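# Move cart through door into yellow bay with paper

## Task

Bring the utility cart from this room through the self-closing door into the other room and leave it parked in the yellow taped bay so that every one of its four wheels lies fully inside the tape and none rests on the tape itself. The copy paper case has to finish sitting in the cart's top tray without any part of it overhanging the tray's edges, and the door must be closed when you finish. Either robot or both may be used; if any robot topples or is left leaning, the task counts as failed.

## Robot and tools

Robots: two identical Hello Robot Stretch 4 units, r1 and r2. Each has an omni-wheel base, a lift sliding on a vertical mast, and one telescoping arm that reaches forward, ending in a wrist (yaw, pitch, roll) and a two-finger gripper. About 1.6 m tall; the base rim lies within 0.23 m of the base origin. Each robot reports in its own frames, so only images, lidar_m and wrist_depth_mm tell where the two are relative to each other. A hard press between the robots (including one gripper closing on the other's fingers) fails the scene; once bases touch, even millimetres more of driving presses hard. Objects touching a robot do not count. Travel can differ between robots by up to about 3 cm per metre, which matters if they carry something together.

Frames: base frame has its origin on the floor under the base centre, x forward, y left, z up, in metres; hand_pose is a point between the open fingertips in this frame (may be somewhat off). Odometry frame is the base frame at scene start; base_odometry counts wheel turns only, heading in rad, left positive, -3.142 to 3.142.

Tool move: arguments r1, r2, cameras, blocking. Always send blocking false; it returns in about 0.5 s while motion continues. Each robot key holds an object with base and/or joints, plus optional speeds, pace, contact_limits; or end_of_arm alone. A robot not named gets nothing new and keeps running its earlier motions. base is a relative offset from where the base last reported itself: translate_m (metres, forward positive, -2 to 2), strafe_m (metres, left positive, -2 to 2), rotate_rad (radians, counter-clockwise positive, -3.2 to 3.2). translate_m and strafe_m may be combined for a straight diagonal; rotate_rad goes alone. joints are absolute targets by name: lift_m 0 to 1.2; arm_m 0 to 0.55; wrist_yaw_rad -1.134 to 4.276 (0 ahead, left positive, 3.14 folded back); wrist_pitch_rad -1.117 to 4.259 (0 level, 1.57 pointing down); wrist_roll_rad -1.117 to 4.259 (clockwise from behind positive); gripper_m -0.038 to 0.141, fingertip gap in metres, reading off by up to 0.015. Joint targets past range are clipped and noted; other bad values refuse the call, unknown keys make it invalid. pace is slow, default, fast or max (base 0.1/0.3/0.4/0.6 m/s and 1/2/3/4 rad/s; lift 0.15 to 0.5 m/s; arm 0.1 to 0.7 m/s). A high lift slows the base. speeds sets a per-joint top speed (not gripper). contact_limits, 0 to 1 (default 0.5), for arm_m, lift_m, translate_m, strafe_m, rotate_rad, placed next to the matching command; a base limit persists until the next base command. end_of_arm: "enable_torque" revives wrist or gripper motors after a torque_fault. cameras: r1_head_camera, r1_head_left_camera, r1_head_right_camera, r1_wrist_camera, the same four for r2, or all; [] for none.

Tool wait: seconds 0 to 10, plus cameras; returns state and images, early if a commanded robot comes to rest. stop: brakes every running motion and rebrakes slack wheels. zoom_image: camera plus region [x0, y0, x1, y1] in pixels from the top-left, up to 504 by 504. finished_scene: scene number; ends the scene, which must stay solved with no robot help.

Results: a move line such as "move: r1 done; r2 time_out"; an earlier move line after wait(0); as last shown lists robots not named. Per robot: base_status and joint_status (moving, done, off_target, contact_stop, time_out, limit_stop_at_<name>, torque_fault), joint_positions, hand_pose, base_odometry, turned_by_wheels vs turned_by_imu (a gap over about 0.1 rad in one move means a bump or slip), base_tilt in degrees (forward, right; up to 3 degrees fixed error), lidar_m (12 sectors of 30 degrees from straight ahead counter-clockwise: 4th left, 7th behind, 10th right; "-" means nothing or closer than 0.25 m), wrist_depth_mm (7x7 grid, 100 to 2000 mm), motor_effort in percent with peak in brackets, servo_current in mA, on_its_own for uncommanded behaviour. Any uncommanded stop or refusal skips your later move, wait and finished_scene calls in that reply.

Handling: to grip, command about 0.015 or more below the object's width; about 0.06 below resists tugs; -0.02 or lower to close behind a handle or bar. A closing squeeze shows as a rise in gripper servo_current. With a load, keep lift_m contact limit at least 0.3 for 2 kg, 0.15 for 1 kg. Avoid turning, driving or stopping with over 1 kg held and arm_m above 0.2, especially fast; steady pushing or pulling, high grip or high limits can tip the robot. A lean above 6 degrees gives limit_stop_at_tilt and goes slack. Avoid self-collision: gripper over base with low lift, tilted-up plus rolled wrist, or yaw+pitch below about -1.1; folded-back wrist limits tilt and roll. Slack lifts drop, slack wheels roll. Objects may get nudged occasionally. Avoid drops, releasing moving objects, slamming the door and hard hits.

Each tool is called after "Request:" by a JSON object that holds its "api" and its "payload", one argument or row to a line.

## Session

Request:
{"api": "move", "payload": {
  "blocking": false
}}

Scene clock: 0.00 s.
r1.base_odometry: x=+0.000 y=+0.000 heading=+0.000
r1.turned_by_wheels: +0.000
r1.turned_by_imu: +0.000
r1.base_tilt: forward=-1.6 right=+1.3
r1.lidar_m: 0.96 1.73 2.02 2.40 3.92 1.60 0.85 0.77 0.78 0.89 0.77 0.78
r1.base_status: not commanded
r1.joint_positions: lift_m=+0.124 arm_m=+0.000 wrist_yaw_rad=+3.194 wrist_pitch_rad=+0.002 wrist_roll_rad=+0.000 gripper_m=+0.056
r1.joint_status: not commanded
r1.measured_speeds: all 0
r1.motor_effort: lift_m=+19 arm_m=-4 wheel_0=-2 wheel_1=+1 wheel_2=+0
r1.servo_current: wrist_yaw_rad=59 wrist_pitch_rad=46 wrist_roll_rad=46 gripper_m=39
r1.hand_pose: x=-0.1216 y=+0.0722 z=+0.3019 quat_wxyz=(-0.026, -0.001, +0.000, +1.000) (m; r1's base frame)
r1.wrist_depth_mm: - 135 - - - - - / - 123 135 - - - - / - 121 191 - - - - / 110 136 194 - - - - / 137 - - - 1618 - - / 226 - 190 1098 188 1160 1118 / 224 163 750 798 768 768 759
r2.base_odometry: x=+0.000 y=+0.000 heading=+0.000
r2.turned_by_wheels: +0.000
r2.turned_by_imu: +0.000
r2.base_tilt: forward=-0.6 right=+0.1
r2.lidar_m: 1.29 1.32 1.58 2.33 2.36 2.78 1.41 1.41 2.77 2.39 2.42 1.48
r2.base_status: not commanded
r2.joint_positions: lift_m=+0.200 arm_m=+0.000 wrist_yaw_rad=+3.211 wrist_pitch_rad=+0.001 wrist_roll_rad=+0.000 gripper_m=+0.056
r2.joint_status: not commanded
r2.measured_speeds: all 0
r2.motor_effort: lift_m=+18 arm_m=-4 wheel_0=-1 wheel_1=+1 wheel_2=+1
r2.servo_current: wrist_yaw_rad=46 wrist_pitch_rad=39 wrist_roll_rad=52 gripper_m=52
r2.hand_pose: x=-0.1229 y=+0.0671 z=+0.3779 quat_wxyz=(-0.035, -0.001, +0.000, +0.999) (m; r2's base frame)
r2.wrist_depth_mm: - - 137 - - - - / - - 137 - - - - / - 109 138 - - - - / - 140 175 - - - - / 214 - - - - - - / 213 1281 196 1255 190 1336 1182 / 208 243 866 - - 854 878
pictures: r1_head_camera, r1_head_left_camera, r1_head_right_camera, r1_wrist_camera, r2_head_camera, r2_head_left_camera, r2_head_right_camera, r2_wrist_camera
Images, in order (width x height): r1_head_camera 420x560, r1_head_left_camera 420x672, r1_head_right_camera 420x672, r1_wrist_camera 616x392, r2_head_camera 420x560, r2_head_left_camera 420x672, r2_head_right_camera 420x672, r2_wrist_camera 616x392.

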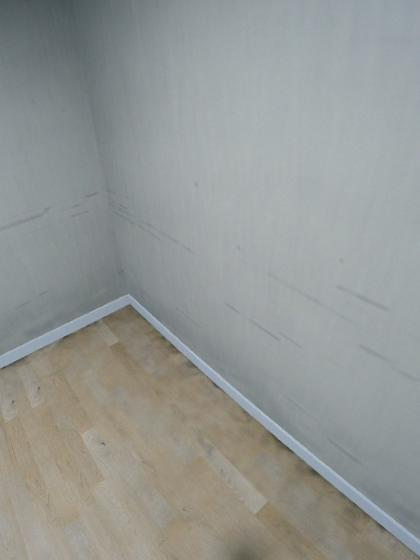

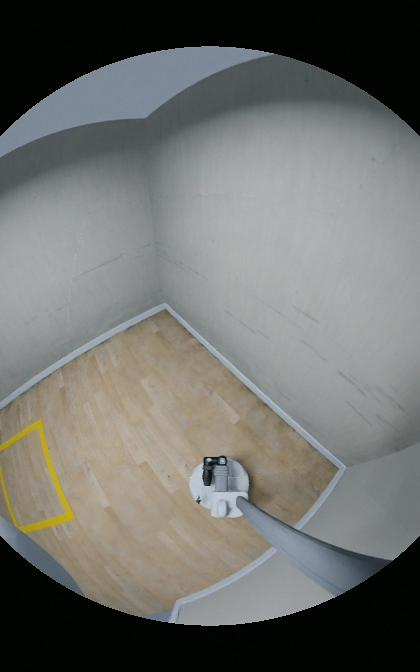

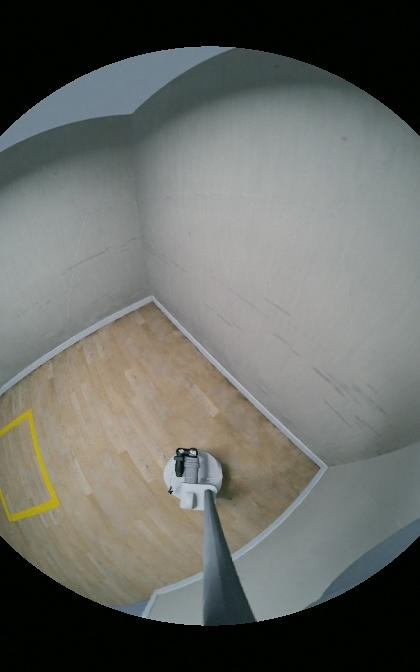

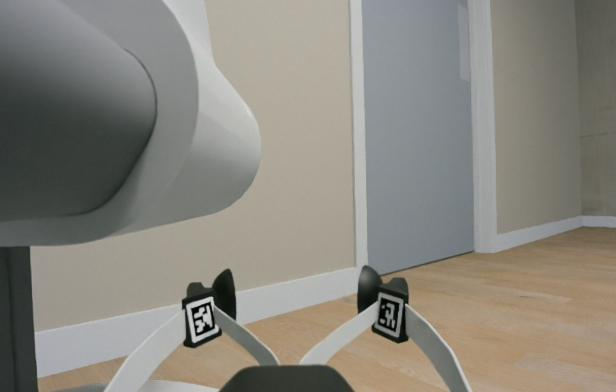

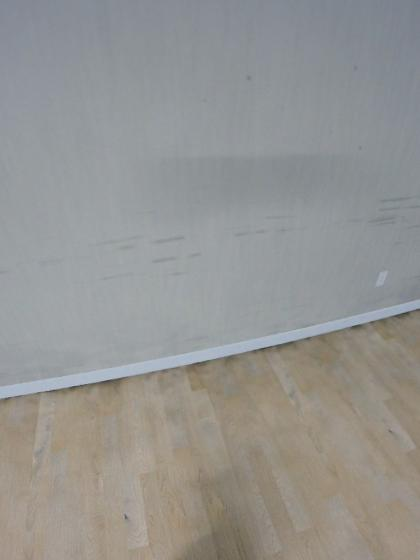

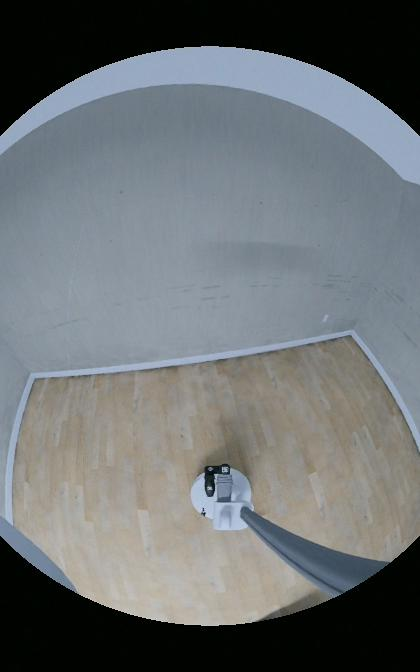

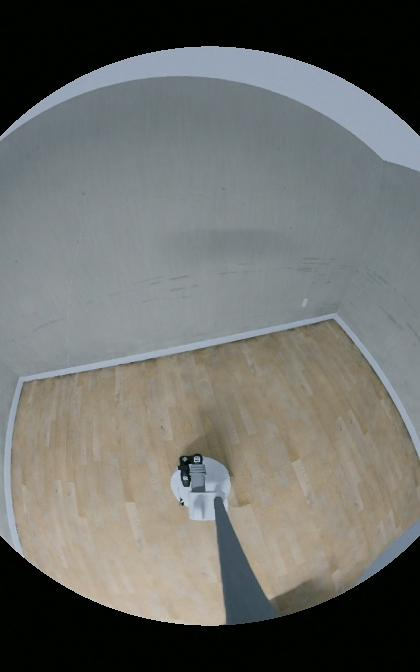

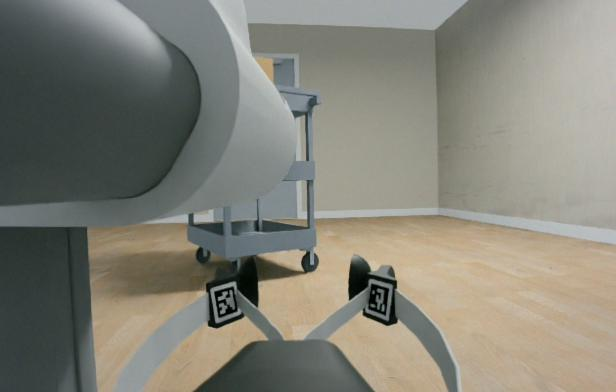

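Request:
{"api": "move", "payload": {
  "r1": {"base":{"rotate_rad":2.4}},
  "r2": {"base":{"rotate_rad":3.1}},
  "blocking": false,
  "cameras": []
}}

Request:
{"api": "wait", "payload": {
  "seconds": 2.5,
  "cameras": []
}}

Request:
{"api": "wait", "payload": {
  "seconds": 1.5,
  "cameras": ["r1_head_camera","r1_head_left_camera","r2_head_camera","r2_head_left_camera"]
}}

Scene clock: 5.83 s.
move: r1 moving; r2 moving
r1.base_odometry: x=+0.000 y=+0.000 heading=+0.253
r1.turned_by_wheels: +0.253
r1.turned_by_imu: +0.253
r1.base_tilt: forward=-1.6 right=+1.3
r1.lidar_m: 1.15 2.01 2.11 2.98 2.65 1.07 0.80 0.74 0.81 0.80 0.72 0.82
r1.base_status: rotate_rad moving
r1.joint_positions: lift_m=+0.124 arm_m=+0.000 wrist_yaw_rad=+3.194 wrist_pitch_rad=+0.002 wrist_roll_rad=+0.000 gripper_m=+0.056
r1.joint_status: not commanded
r1.measured_speeds: translate_m=+0.000 strafe_m=+0.000 rotate_rad=+0.974 lift_m=+0.000 arm_m=+0.000 wrist_yaw_rad=+0.000 wrist_pitch_rad=+0.000 wrist_roll_rad=+0.000
r1.motor_effort: lift_m=+19(20) arm_m=-4(4) wheel_0=-7(9) wheel_1=-6(7) wheel_2=-6(7)
r1.servo_current: wrist_yaw_rad=46(59) wrist_pitch_rad=39(52) wrist_roll_rad=33(65) gripper_m=39(46)
r1.hand_pose: x=-0.1216 y=+0.0722 z=+0.3019 quat_wxyz=(-0.026, -0.001, +0.000, +1.000) (m; r1's base frame)
r1.wrist_depth_mm: - 135 - - - - 1808 / - 123 135 - - - 1808 / - 121 192 - - - 1756 / 111 136 195 - - - 1808 / 137 - - - - - 1756 / 226 - 190 976 188 1118 1138 / 224 152 759 798 778 750 759
r2.base_odometry: x=+0.000 y=+0.000 heading=+0.252
r2.turned_by_wheels: +0.252
r2.turned_by_imu: +0.245
r2.base_tilt: forward=-0.7 right=+0.0
r2.lidar_m: 1.29 1.38 1.94 2.33 2.46 3.37 1.44 3.35 2.49 2.40 1.84 1.36
r2.base_status: rotate_rad moving
r2.joint_positions: lift_m=+0.200 arm_m=+0.000 wrist_yaw_rad=+3.211 wrist_pitch_rad=+0.001 wrist_roll_rad=+0.000 gripper_m=+0.056
r2.joint_status: not commanded
r2.measured_speeds: translate_m=+0.002 strafe_m=+0.000 rotate_rad=+0.977 lift_m=+0.000 arm_m=+0.000 wrist_yaw_rad=+0.000 wrist_pitch_rad=+0.000 wrist_roll_rad=+0.000
r2.motor_effort: lift_m=+18(18) arm_m=-4(4) wheel_0=-4(9) wheel_1=-10(10) wheel_2=-10(11)
r2.servo_current: wrist_yaw_rad=52(52) wrist_pitch_rad=46(46) wrist_roll_rad=52(65) gripper_m=46(52)
r2.hand_pose: x=-0.1229 y=+0.0671 z=+0.3779 quat_wxyz=(-0.035, -0.001, +0.000, +0.999) (m; r2's base frame)
r2.wrist_depth_mm: - - 137 - - - - / - - 137 1756 - - - / - 109 138 286 - - - / - 140 176 - - - - / 214 - - - - - - / 213 1281 196 1308 190 1336 1182 / 208 242 878 - - 854 878
pictures: none
No camera images: "cameras" was empty.

Scene clock: 7.83 s.
earlier move: r1 done; r2 moving
r1.base_odometry: x=+0.000 y=+0.000 heading=+2.400
r1.turned_by_wheels: +2.147
r1.turned_by_imu: +2.158
r1.base_tilt: forward=-1.6 right=+1.2
r1.lidar_m: 2.35 1.02 0.78 0.75 0.81 0.80 0.77 0.84 1.25 2.02 2.17 3.14
r1.base_status: done
r1.joint_positions: lift_m=+0.124 arm_m=+0.000 wrist_yaw_rad=+3.194 wrist_pitch_rad=+0.002 wrist_roll_rad=+0.000 gripper_m=+0.056
r1.joint_status: not commanded
r1.measured_speeds: all 0
r1.motor_effort: lift_m=+19(20) arm_m=-4(4) wheel_0=-2(10) wheel_1=-2(9) wheel_2=-1(8)
r1.servo_current: wrist_yaw_rad=52(65) wrist_pitch_rad=33(52) wrist_roll_rad=39(65) gripper_m=39(52)
r1.hand_pose: x=-0.1216 y=+0.0722 z=+0.3019 quat_wxyz=(-0.026, -0.001, +0.000, +1.000) (m; r1's base frame)
r1.wrist_depth_mm: - 135 - - - - - / - 123 135 - - - - / - 121 191 - - - - / 110 135 193 - - - - / 137 - - - - - - / 216 - 190 - 187 - - / 750 750 750 143 750 723 759
r2.base_odometry: x=+0.000 y=+0.000 heading=+3.097
r2.turned_by_wheels: +2.845
r2.turned_by_imu: +2.770
r2.base_tilt: forward=-0.7 right=+0.0
r2.lidar_m: 1.47 1.39 2.86 2.37 2.40 1.56 1.32 1.32 1.47 2.34 2.33 2.68
r2.base_status: rotate_rad moving
r2.joint_positions: lift_m=+0.200 arm_m=+0.000 wrist_yaw_rad=+3.211 wrist_pitch_rad=+0.001 wrist_roll_rad=+0.000 gripper_m=+0.056
r2.joint_status: not commanded
r2.measured_speeds: translate_m=+0.000 strafe_m=-0.001 rotate_rad=+0.127 lift_m=+0.000 arm_m=+0.000 wrist_yaw_rad=+0.000 wrist_pitch_rad=+0.000 wrist_roll_rad=+0.000
r2.motor_effort: lift_m=+18(18) arm_m=-4(4) wheel_0=-4(10) wheel_1=-3(10) wheel_2=-4(13)
r2.servo_current: wrist_yaw_rad=46(52) wrist_pitch_rad=46(46) wrist_roll_rad=46(65) gripper_m=52(52)
r2.hand_pose: x=-0.1228 y=+0.0671 z=+0.3779 quat_wxyz=(-0.035, -0.001, +0.000, +0.999) (m; r2's base frame)
r2.wrist_depth_mm: - - 137 - - - - / - 107 137 - - - - / - 110 139 236 - - - / - 140 165 - - - - / 215 - - - - - - / 213 1160 193 1160 190 1336 1205 / 211 245 891 - - 854 878
wait: 2.00 of 2.5 s (r1 has come to rest)
pictures: none
No camera images: "cameras" was empty.

Scene clock: 8.17 s.
earlier move: r2 done
r1.base_odometry: x=+0.000 y=+0.000 heading=+2.400
r1.turned_by_wheels: +0.000
r1.turned_by_imu: +0.000
r1.base_tilt: forward=-1.6 right=+1.3
r1.lidar_m: 2.35 1.03 0.77 0.75 0.80 0.79 0.77 0.83 1.24 2.03 2.17 3.15
r1.base_status: done
r1.joint_positions: lift_m=+0.124 arm_m=+0.000 wrist_yaw_rad=+3.194 wrist_pitch_rad=+0.002 wrist_roll_rad=+0.000 gripper_m=+0.056
r1.joint_status: not commanded
r1.measured_speeds: all 0
r1.motor_effort: lift_m=+20(20) arm_m=-4(4) wheel_0=-2(10) wheel_1=-2(9) wheel_2=+0(8)
r1.servo_current: wrist_yaw_rad=39(65) wrist_pitch_rad=46(52) wrist_roll_rad=39(65) gripper_m=39(52)
r1.hand_pose: x=-0.1216 y=+0.0722 z=+0.3019 quat_wxyz=(-0.026, -0.001, +0.000, +1.000) (m; r1's base frame)
r1.wrist_depth_mm: - 135 - - - - - / - 123 135 - - - - / - 121 191 - - - - / 110 136 195 - - - - / 137 - - - - - - / 216 - 190 - 187 - - / 750 759 759 143 741 723 750
r2.base_odometry: x=+0.000 y=+0.000 heading=+3.099
r2.turned_by_wheels: +0.002
r2.turned_by_imu: +0.002
r2.base_tilt: forward=-0.7 right=+0.1
r2.lidar_m: 1.44 1.40 2.85 2.39 2.36 1.57 1.33 1.28 1.50 2.35 2.34 2.68
r2.base_status: done
r2.joint_positions: lift_m=+0.200 arm_m=+0.000 wrist_yaw_rad=+3.211 wrist_pitch_rad=+0.001 wrist_roll_rad=+0.000 gripper_m=+0.056
r2.joint_status: not commanded
r2.measured_speeds: all 0
r2.motor_effort: lift_m=+18(18) arm_m=-4(4) wheel_0=-3(10) wheel_1=-2(10) wheel_2=-4(13)
r2.servo_current: wrist_yaw_rad=52(52) wrist_pitch_rad=39(46) wrist_roll_rad=46(65) gripper_m=52(52)
r2.hand_pose: x=-0.1228 y=+0.0671 z=+0.3779 quat_wxyz=(-0.035, -0.001, +0.000, +0.999) (m; r2's base frame)
r2.wrist_depth_mm: - - 137 - - - - / - 107 137 - - - - / - 110 138 236 - - - / - 140 165 - - - - / 216 - - - - - - / 213 1182 192 1182 190 1308 1182 / 211 245 878 - - 842 878
wait: 0.33 of 1.5 s (r2 has come to rest)
pictures: r1_head_camera, r1_head_left_camera, r2_head_camera, r2_head_left_camera
Images, in order (width x height): r1_head_camera 420x560, r1_head_left_camera 420x672, r2_head_camera 420x560, r2_head_left_camera 420x672.

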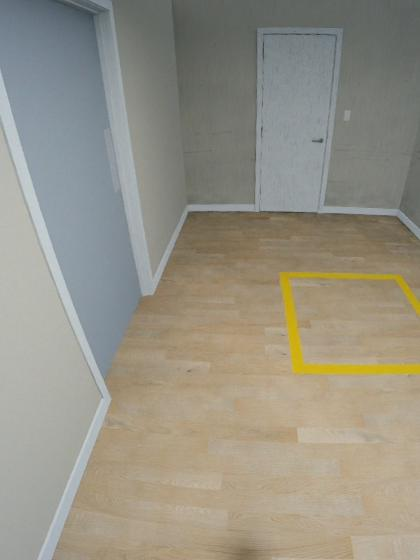

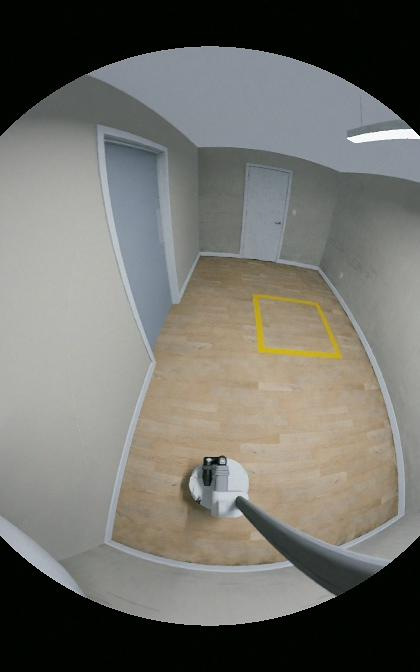

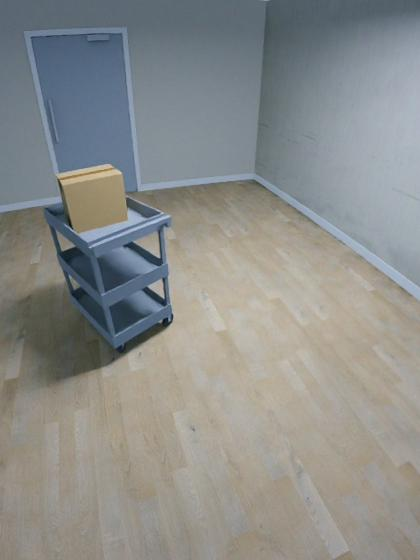

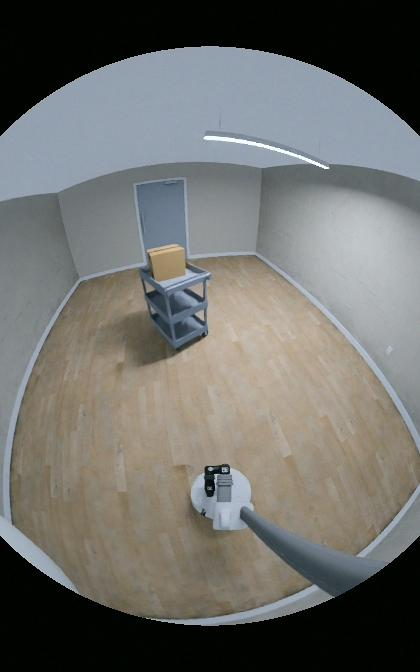

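Request:
{"api": "zoom_image", "payload": {
  "camera": "r2_head_camera",
  "region": [20, 20, 200, 370]
}}

Request:
{"api": "zoom_image", "payload": {
  "camera": "r1_head_camera",
  "region": [0, 0, 420, 420]
}}

Scaled by 1.440 from the camera's 420x560 image, which has a finer 1200x1600 frame.

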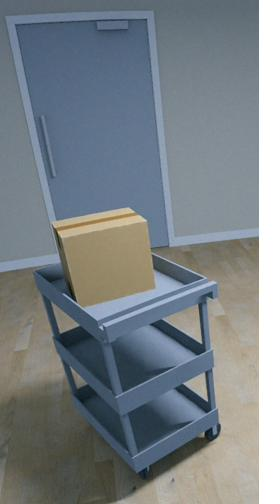

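Scaled by 1.200 from the camera's 420x560 image, which has a finer 600x800 frame.

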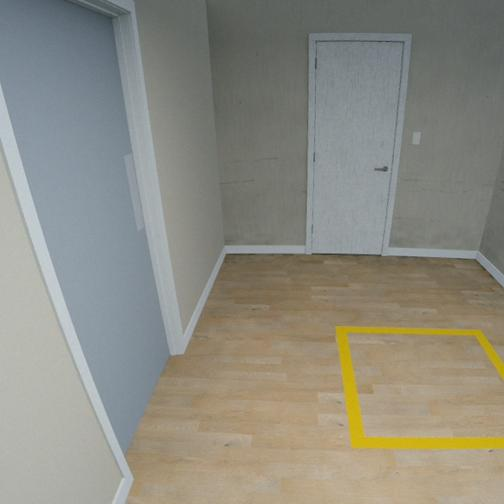

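Request:
{"api": "move", "payload": {
  "r1": {"base":{"translate_m":1.7}},
  "blocking": false,
  "cameras": []
}}

Request:
{"api": "wait", "payload": {
  "seconds": 8,
  "cameras": []
}}

Request:
{"api": "move", "payload": {
  "r1": {"base":{"rotate_rad":1.49}},
  "blocking": false,
  "cameras": []
}}

Request:
{"api": "wait", "payload": {
  "seconds": 4,
  "cameras": ["r1_head_camera","r1_head_left_camera"]
}}

Scene clock: 59.03 s.
move: r1 moving
r1.base_odometry: x=-0.023 y=+0.021 heading=+2.400
r1.turned_by_wheels: +0.000
r1.turned_by_imu: +0.000
r1.base_tilt: forward=-1.6 right=+1.3
r1.lidar_m: 2.33 0.99 0.77 0.75 0.82 0.82 0.81 0.86 1.28 2.03 2.15 3.13
r1.base_status: translate_m moving
r1.joint_positions: lift_m=+0.124 arm_m=+0.000 wrist_yaw_rad=+3.194 wrist_pitch_rad=+0.002 wrist_roll_rad=+0.000 gripper_m=+0.056
r1.joint_status: not commanded
r1.measured_speeds: translate_m=+0.122 strafe_m=+0.000 rotate_rad=+0.002 lift_m=+0.000 arm_m=+0.000 wrist_yaw_rad=+0.000 wrist_pitch_rad=+0.000 wrist_roll_rad=+0.000
r1.motor_effort: lift_m=+19(20) arm_m=-4(4) wheel_0=+6(8) wheel_1=+5(7) wheel_2=-8(9)
r1.servo_current: wrist_yaw_rad=78(78) wrist_pitch_rad=39(46) wrist_roll_rad=39(52) gripper_m=39(46)
r1.hand_pose: x=-0.1216 y=+0.0722 z=+0.3019 quat_wxyz=(-0.026, -0.001, +0.000, +1.000) (m; r1's base frame)
r1.wrist_depth_mm: - 135 - - - - - / - 122 145 - - - - / - 121 190 - - - - / 110 136 194 - - - - / 137 - - - - - - / 215 - 190 - 188 - - / 750 759 741 788 741 715 768
r2: as last shown
r2.turned_by_wheels: +0.000
r2.turned_by_imu: +0.000
r2.base_tilt: forward=-0.7 right=+0.0
r2.lidar_m: 1.45 1.41 2.86 2.38 2.39 1.57 1.31 1.31 1.51 2.34 2.34 2.67
r2.motor_effort: lift_m=+18(18) arm_m=-4(4) wheel_0=-4(4) wheel_1=-2(3) wheel_2=-4(4)
r2.servo_current: wrist_yaw_rad=39(52) wrist_pitch_rad=39(46) wrist_roll_rad=33(52) gripper_m=46(52)
r2.wrist_depth_mm: - - 137 - - - - / - 107 137 - - - - / - 110 138 235 - - - / - 140 165 - - - - / 216 - - - - - - / 212 1160 193 1182 190 1366 1182 / 211 244 891 - - 854 866
pictures: none
No camera images: "cameras" was empty.

Scene clock: 65.70 s.
earlier move: r1 done
r1.base_odometry: x=-1.253 y=+1.148 heading=+2.400
r1.turned_by_wheels: +0.000
r1.turned_by_imu: +0.000
r1.base_tilt: forward=-1.6 right=+1.2
r1.lidar_m: 1.95 0.84 0.72 0.70 0.76 0.98 2.45 2.65 2.22 2.17 2.30 2.29
r1.base_status: done
r1.joint_positions: lift_m=+0.124 arm_m=+0.000 wrist_yaw_rad=+3.194 wrist_pitch_rad=+0.002 wrist_roll_rad=+0.000 gripper_m=+0.056
r1.joint_status: not commanded
r1.measured_speeds: all 0
r1.motor_effort: lift_m=+19(20) arm_m=-4(4) wheel_0=+1(9) wheel_1=+0(7) wheel_2=+0(10)
r1.servo_current: wrist_yaw_rad=52(78) wrist_pitch_rad=39(52) wrist_roll_rad=39(72) gripper_m=39(52)
r1.hand_pose: x=-0.1216 y=+0.0722 z=+0.3019 quat_wxyz=(-0.026, -0.001, +0.000, +1.000) (m; r1's base frame)
r1.wrist_depth_mm: - 135 - - - - - / - 123 146 - - - - / - 121 191 - - - - / 110 136 207 - - - - / 216 - - - - 1756 - / 1008 1205 193 1160 189 1160 946 / 741 759 750 788 788 768 759
r2.base_odometry: x=+0.000 y=+0.000 heading=+3.099
r2.turned_by_wheels: +0.000
r2.turned_by_imu: +0.001
r2.base_tilt: forward=-0.7 right=+0.1
r2.lidar_m: 1.45 1.41 2.88 2.40 2.40 1.58 1.30 1.32 1.48 2.35 2.33 2.69
r2.base_status: not commanded
r2.joint_positions: lift_m=+0.200 arm_m=+0.000 wrist_yaw_rad=+3.211 wrist_pitch_rad=+0.001 wrist_roll_rad=+0.000 gripper_m=+0.056
r2.joint_status: not commanded
r2.measured_speeds: all 0
r2.motor_effort: lift_m=+18(18) arm_m=-4(4) wheel_0=-3(4) wheel_1=-2(3) wheel_2=-4(4)
r2.servo_current: wrist_yaw_rad=46(65) wrist_pitch_rad=33(52) wrist_roll_rad=46(59) gripper_m=52(59)
r2.hand_pose: x=-0.1228 y=+0.0671 z=+0.3779 quat_wxyz=(-0.035, -0.001, +0.000, +0.999) (m; r2's base frame)
r2.wrist_depth_mm: - - 137 - - - - / - 107 138 - - - - / - 110 138 235 - - - / - 140 165 - - - - / 216 - - - - - - / 213 1182 192 1182 190 1308 1205 / 211 244 878 - - 854 866
wait: 6.67 of 8 s (r1 has come to rest)
pictures: none
No camera images: "cameras" was empty.

Scene clock: 66.20 s.
move: r1 moving
r1.base_odometry: x=-1.253 y=+1.148 heading=+2.652
r1.turned_by_wheels: +0.252
r1.turned_by_imu: +0.253
r1.base_tilt: forward=-1.6 right=+1.3
r1.lidar_m: 1.15 0.73 0.68 0.70 0.84 1.47 2.44 2.39 2.17 2.18 2.47 2.19
r1.base_status: rotate_rad moving
r1.joint_positions: lift_m=+0.124 arm_m=+0.000 wrist_yaw_rad=+3.194 wrist_pitch_rad=+0.002 wrist_roll_rad=+0.000 gripper_m=+0.056
r1.joint_status: not commanded
r1.measured_speeds: translate_m=+0.001 strafe_m=-0.001 rotate_rad=+0.969 lift_m=+0.000 arm_m=+0.000 wrist_yaw_rad=+0.000 wrist_pitch_rad=+0.000 wrist_roll_rad=+0.000
r1.motor_effort: lift_m=+20(20) arm_m=-4(4) wheel_0=-9(9) wheel_1=-9(9) wheel_2=-7(7)
r1.servo_current: wrist_yaw_rad=46(59) wrist_pitch_rad=46(52) wrist_roll_rad=52(59) gripper_m=39(46)
r1.hand_pose: x=-0.1216 y=+0.0722 z=+0.3019 quat_wxyz=(-0.026, -0.001, +0.000, +1.000) (m; r1's base frame)
r1.wrist_depth_mm: - 135 - - - - - / - 123 146 - - - - / - 121 191 - - - - / 110 136 206 - - - - / 216 - - - - - 1756 / 1008 1229 193 1182 187 1118 1118 / 741 741 750 798 778 759 759
r2: as last shown
r2.turned_by_imu: +0.000
r2.lidar_m: 1.47 1.39 2.86 2.39 2.40 1.58 1.32 1.30 1.52 2.33 2.35 2.67
r2.motor_effort: lift_m=+18(18) arm_m=-4(5) wheel_0=-3(4) wheel_1=-2(3) wheel_2=-4(4)
r2.servo_current: wrist_yaw_rad=46(52) wrist_pitch_rad=33(46) wrist_roll_rad=46(52) gripper_m=52(52)
r2.wrist_depth_mm: - - 137 - - - - / - 107 137 - - - - / - 110 138 235 - - - / - 140 165 - - - - / 216 - - - - - - / 213 1205 192 1160 191 1366 1205 / 211 243 891 - - 854 854
pictures: none
No camera images: "cameras" was empty.

Scene clock: 67.73 s.
earlier move: r1 done
r1.base_odometry: x=-1.253 y=+1.148 heading=-2.394
r1.turned_by_wheels: +1.237
r1.turned_by_imu: +1.244
r1.base_tilt: forward=-1.6 right=+1.3
r1.lidar_m: 0.68 0.74 0.89 2.41 2.55 2.25 2.13 2.24 2.36 2.26 0.93 0.74
r1.base_status: done
r1.joint_positions: lift_m=+0.124 arm_m=+0.000 wrist_yaw_rad=+3.194 wrist_pitch_rad=+0.002 wrist_roll_rad=+0.000 gripper_m=+0.056
r1.joint_status: not commanded
r1.measured_speeds: all 0
r1.motor_effort: lift_m=+19(20) arm_m=-4(4) wheel_0=-2(10) wheel_1=-2(9) wheel_2=-1(8)
r1.servo_current: wrist_yaw_rad=46(65) wrist_pitch_rad=39(52) wrist_roll_rad=52(59) gripper_m=39(46)
r1.hand_pose: x=-0.1216 y=+0.0722 z=+0.3019 quat_wxyz=(-0.026, -0.001, +0.000, +1.000) (m; r1's base frame)
r1.wrist_depth_mm: - 135 - - - - - / - 123 146 - - - - / - 121 191 - - - - / 110 136 206 - - - - / 216 - - - - - - / 1008 1205 194 1182 186 1118 1098 / 750 759 750 778 732 759 759
r2.base_odometry: x=+0.000 y=+0.000 heading=+3.099
r2.turned_by_wheels: +0.000
r2.turned_by_imu: +0.000
r2.base_tilt: forward=-0.7 right=+0.1
r2.lidar_m: 1.44 1.38 2.85 2.41 2.38 1.58 1.32 1.32 1.50 2.35 2.33 2.67
r2.base_status: not commanded
r2.joint_positions: lift_m=+0.200 arm_m=+0.000 wrist_yaw_rad=+3.211 wrist_pitch_rad=+0.001 wrist_roll_rad=+0.000 gripper_m=+0.056
r2.joint_status: not commanded
r2.measured_speeds: all 0
r2.motor_effort: lift_m=+18(18) arm_m=-4(5) wheel_0=-3(4) wheel_1=-2(3) wheel_2=-4(4)
r2.servo_current: wrist_yaw_rad=52(59) wrist_pitch_rad=39(46) wrist_roll_rad=46(59) gripper_m=46(52)
r2.hand_pose: x=-0.1228 y=+0.0671 z=+0.3779 quat_wxyz=(-0.035, -0.001, +0.000, +0.999) (m; r2's base frame)
r2.wrist_depth_mm: - - 137 - - - - / - 107 137 - - - - / - 110 138 235 - - - / - 140 165 - - - - / 216 - - - - - - / 213 1182 193 1160 190 1308 1182 / 211 244 878 - - 842 866
wait: 1.53 of 4 s (r1 has come to rest)
pictures: r1_head_camera, r1_head_left_camera
Images, in order (width x height): r1_head_camera 420x560, r1_head_left_camera 420x672.

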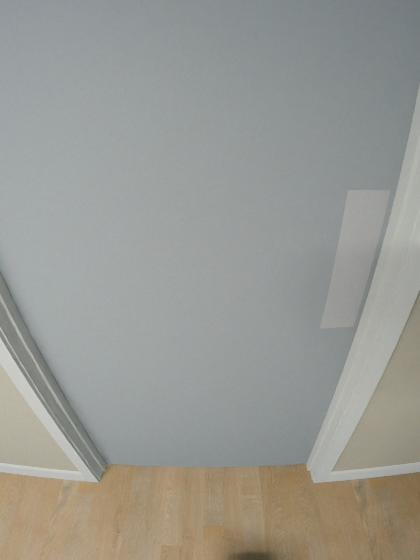

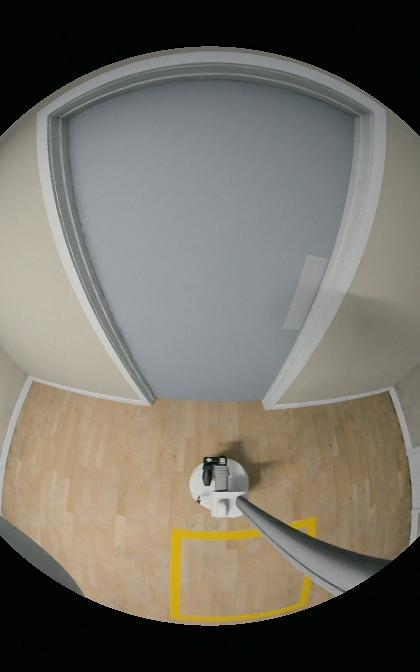

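Request:
{"api": "move", "payload": {
  "r1": {"base":{"translate_m":0.3,"strafe_m":-0.12}},
  "blocking": false,
  "cameras": []
}}

Request:
{"api": "wait", "payload": {
  "seconds": 3,
  "cameras": ["r1_head_left_camera"]
}}

Request:
{"api": "move", "payload": {
  "r1": {"base":{"translate_m":0.9},"pace":"slow","contact_limits":{"translate_m":1}},
  "blocking": false,
  "cameras": []
}}

Request:
{"api": "wait", "payload": {
  "seconds": 10,
  "cameras": ["r1_head_left_camera","r1_head_camera"]
}}

Scene clock: 84.40 s.
move: r1 moving
r1.base_odometry: x=-1.285 y=+1.136 heading=-2.394
r1.turned_by_wheels: +0.000
r1.turned_by_imu: +0.000
r1.base_tilt: forward=-1.6 right=+1.3
r1.lidar_m: 0.66 0.70 0.85 2.28 2.57 2.29 2.17 2.28 2.35 2.25 0.88 0.69
r1.base_status: translate_m moving; strafe_m moving
r1.joint_positions: lift_m=+0.124 arm_m=+0.000 wrist_yaw_rad=+3.194 wrist_pitch_rad=+0.002 wrist_roll_rad=+0.000 gripper_m=+0.056
r1.joint_status: not commanded
r1.measured_speeds: translate_m=+0.121 strafe_m=-0.050 rotate_rad=-0.006 lift_m=+0.000 arm_m=+0.000 wrist_yaw_rad=+0.000 wrist_pitch_rad=+0.000 wrist_roll_rad=+0.000
r1.motor_effort: lift_m=+20(20) arm_m=-4(4) wheel_0=+6(10) wheel_1=+4(4) wheel_2=-8(10)
r1.servo_current: wrist_yaw_rad=46(65) wrist_pitch_rad=39(46) wrist_roll_rad=39(65) gripper_m=46(46)
r1.hand_pose: x=-0.1216 y=+0.0722 z=+0.3019 quat_wxyz=(-0.026, -0.001, +0.000, +1.000) (m; r1's base frame)
r1.wrist_depth_mm: - 135 - - - - - / - 123 146 - - - - / - 121 191 - - - - / 110 135 206 - - - - / 216 - - - - - - / 991 1229 193 1182 187 1160 1118 / 759 759 759 788 732 759 759
r2: as last shown
r2.lidar_m: 1.47 1.40 2.85 2.38 2.42 1.55 1.32 1.32 1.51 2.34 2.34 2.68
r2.motor_effort: lift_m=+18(18) arm_m=-4(4) wheel_0=-3(4) wheel_1=-2(3) wheel_2=-4(4)
r2.servo_current: wrist_yaw_rad=46(52) wrist_pitch_rad=39(46) wrist_roll_rad=52(59) gripper_m=52(52)
r2.wrist_depth_mm: - - 137 - - - - / - 107 137 - - - - / - 110 138 236 - - - / - 140 164 - - - - / 215 - - - - - - / 213 1205 192 1182 190 1308 1205 / 211 245 878 - - 854 866
pictures: none
No camera images: "cameras" was empty.

Scene clock: 86.37 s.
earlier move: r1 done
r1.base_odometry: x=-1.555 y=+1.032 heading=-2.393
r1.turned_by_wheels: +0.000
r1.turned_by_imu: +0.000
r1.base_tilt: forward=-1.6 right=+1.3
r1.lidar_m: 0.41 0.41 0.58 1.29 2.69 2.55 2.45 2.57 2.19 1.45 0.52 0.42
r1.base_status: done
r1.joint_positions: lift_m=+0.124 arm_m=+0.000 wrist_yaw_rad=+3.194 wrist_pitch_rad=+0.002 wrist_roll_rad=+0.000 gripper_m=+0.056
r1.joint_status: not commanded
r1.measured_speeds: all 0
r1.motor_effort: lift_m=+19(20) arm_m=-4(4) wheel_0=+2(11) wheel_1=+3(5) wheel_2=+0(10)
r1.servo_current: wrist_yaw_rad=46(65) wrist_pitch_rad=39(52) wrist_roll_rad=46(65) gripper_m=39(46)
r1.hand_pose: x=-0.1216 y=+0.0722 z=+0.3019 quat_wxyz=(-0.026, -0.001, +0.000, +1.000) (m; r1's base frame)
r1.wrist_depth_mm: - 135 - - - - - / - 124 146 - - - - / - 121 192 - - - - / 110 135 206 - - - - / 218 - - - - - - / 1008 1229 194 1182 187 1138 1098 / 226 741 715 143 741 768 768
r2.base_odometry: x=+0.000 y=+0.000 heading=+3.099
r2.turned_by_wheels: +0.000
r2.turned_by_imu: +0.000
r2.base_tilt: forward=-0.7 right=+0.1
r2.lidar_m: 1.46 1.38 2.83 2.40 2.40 1.57 1.32 1.30 1.53 2.35 2.33 2.68
r2.base_status: not commanded
r2.joint_positions: lift_m=+0.200 arm_m=+0.000 wrist_yaw_rad=+3.211 wrist_pitch_rad=+0.001 wrist_roll_rad=+0.000 gripper_m=+0.056
r2.joint_status: not commanded
r2.measured_speeds: all 0
r2.motor_effort: lift_m=+18(18) arm_m=-4(4) wheel_0=-3(4) wheel_1=-3(3) wheel_2=-4(4)
r2.servo_current: wrist_yaw_rad=39(52) wrist_pitch_rad=39(46) wrist_roll_rad=33(59) gripper_m=52(52)
r2.hand_pose: x=-0.1228 y=+0.0671 z=+0.3779 quat_wxyz=(-0.035, -0.001, +0.000, +0.999) (m; r2's base frame)
r2.wrist_depth_mm: - - 137 - - - - / - 107 137 - - - - / - 110 138 235 - - - / - 140 164 - - - - / 216 - - - - - - / 213 1182 193 1182 190 1308 1205 / 211 244 891 - - 854 866
wait: 1.97 of 3 s (r1 has come to rest)
pictures: r1_head_left_camera
Images, in order (width x height): r1_head_left_camera 420x672.

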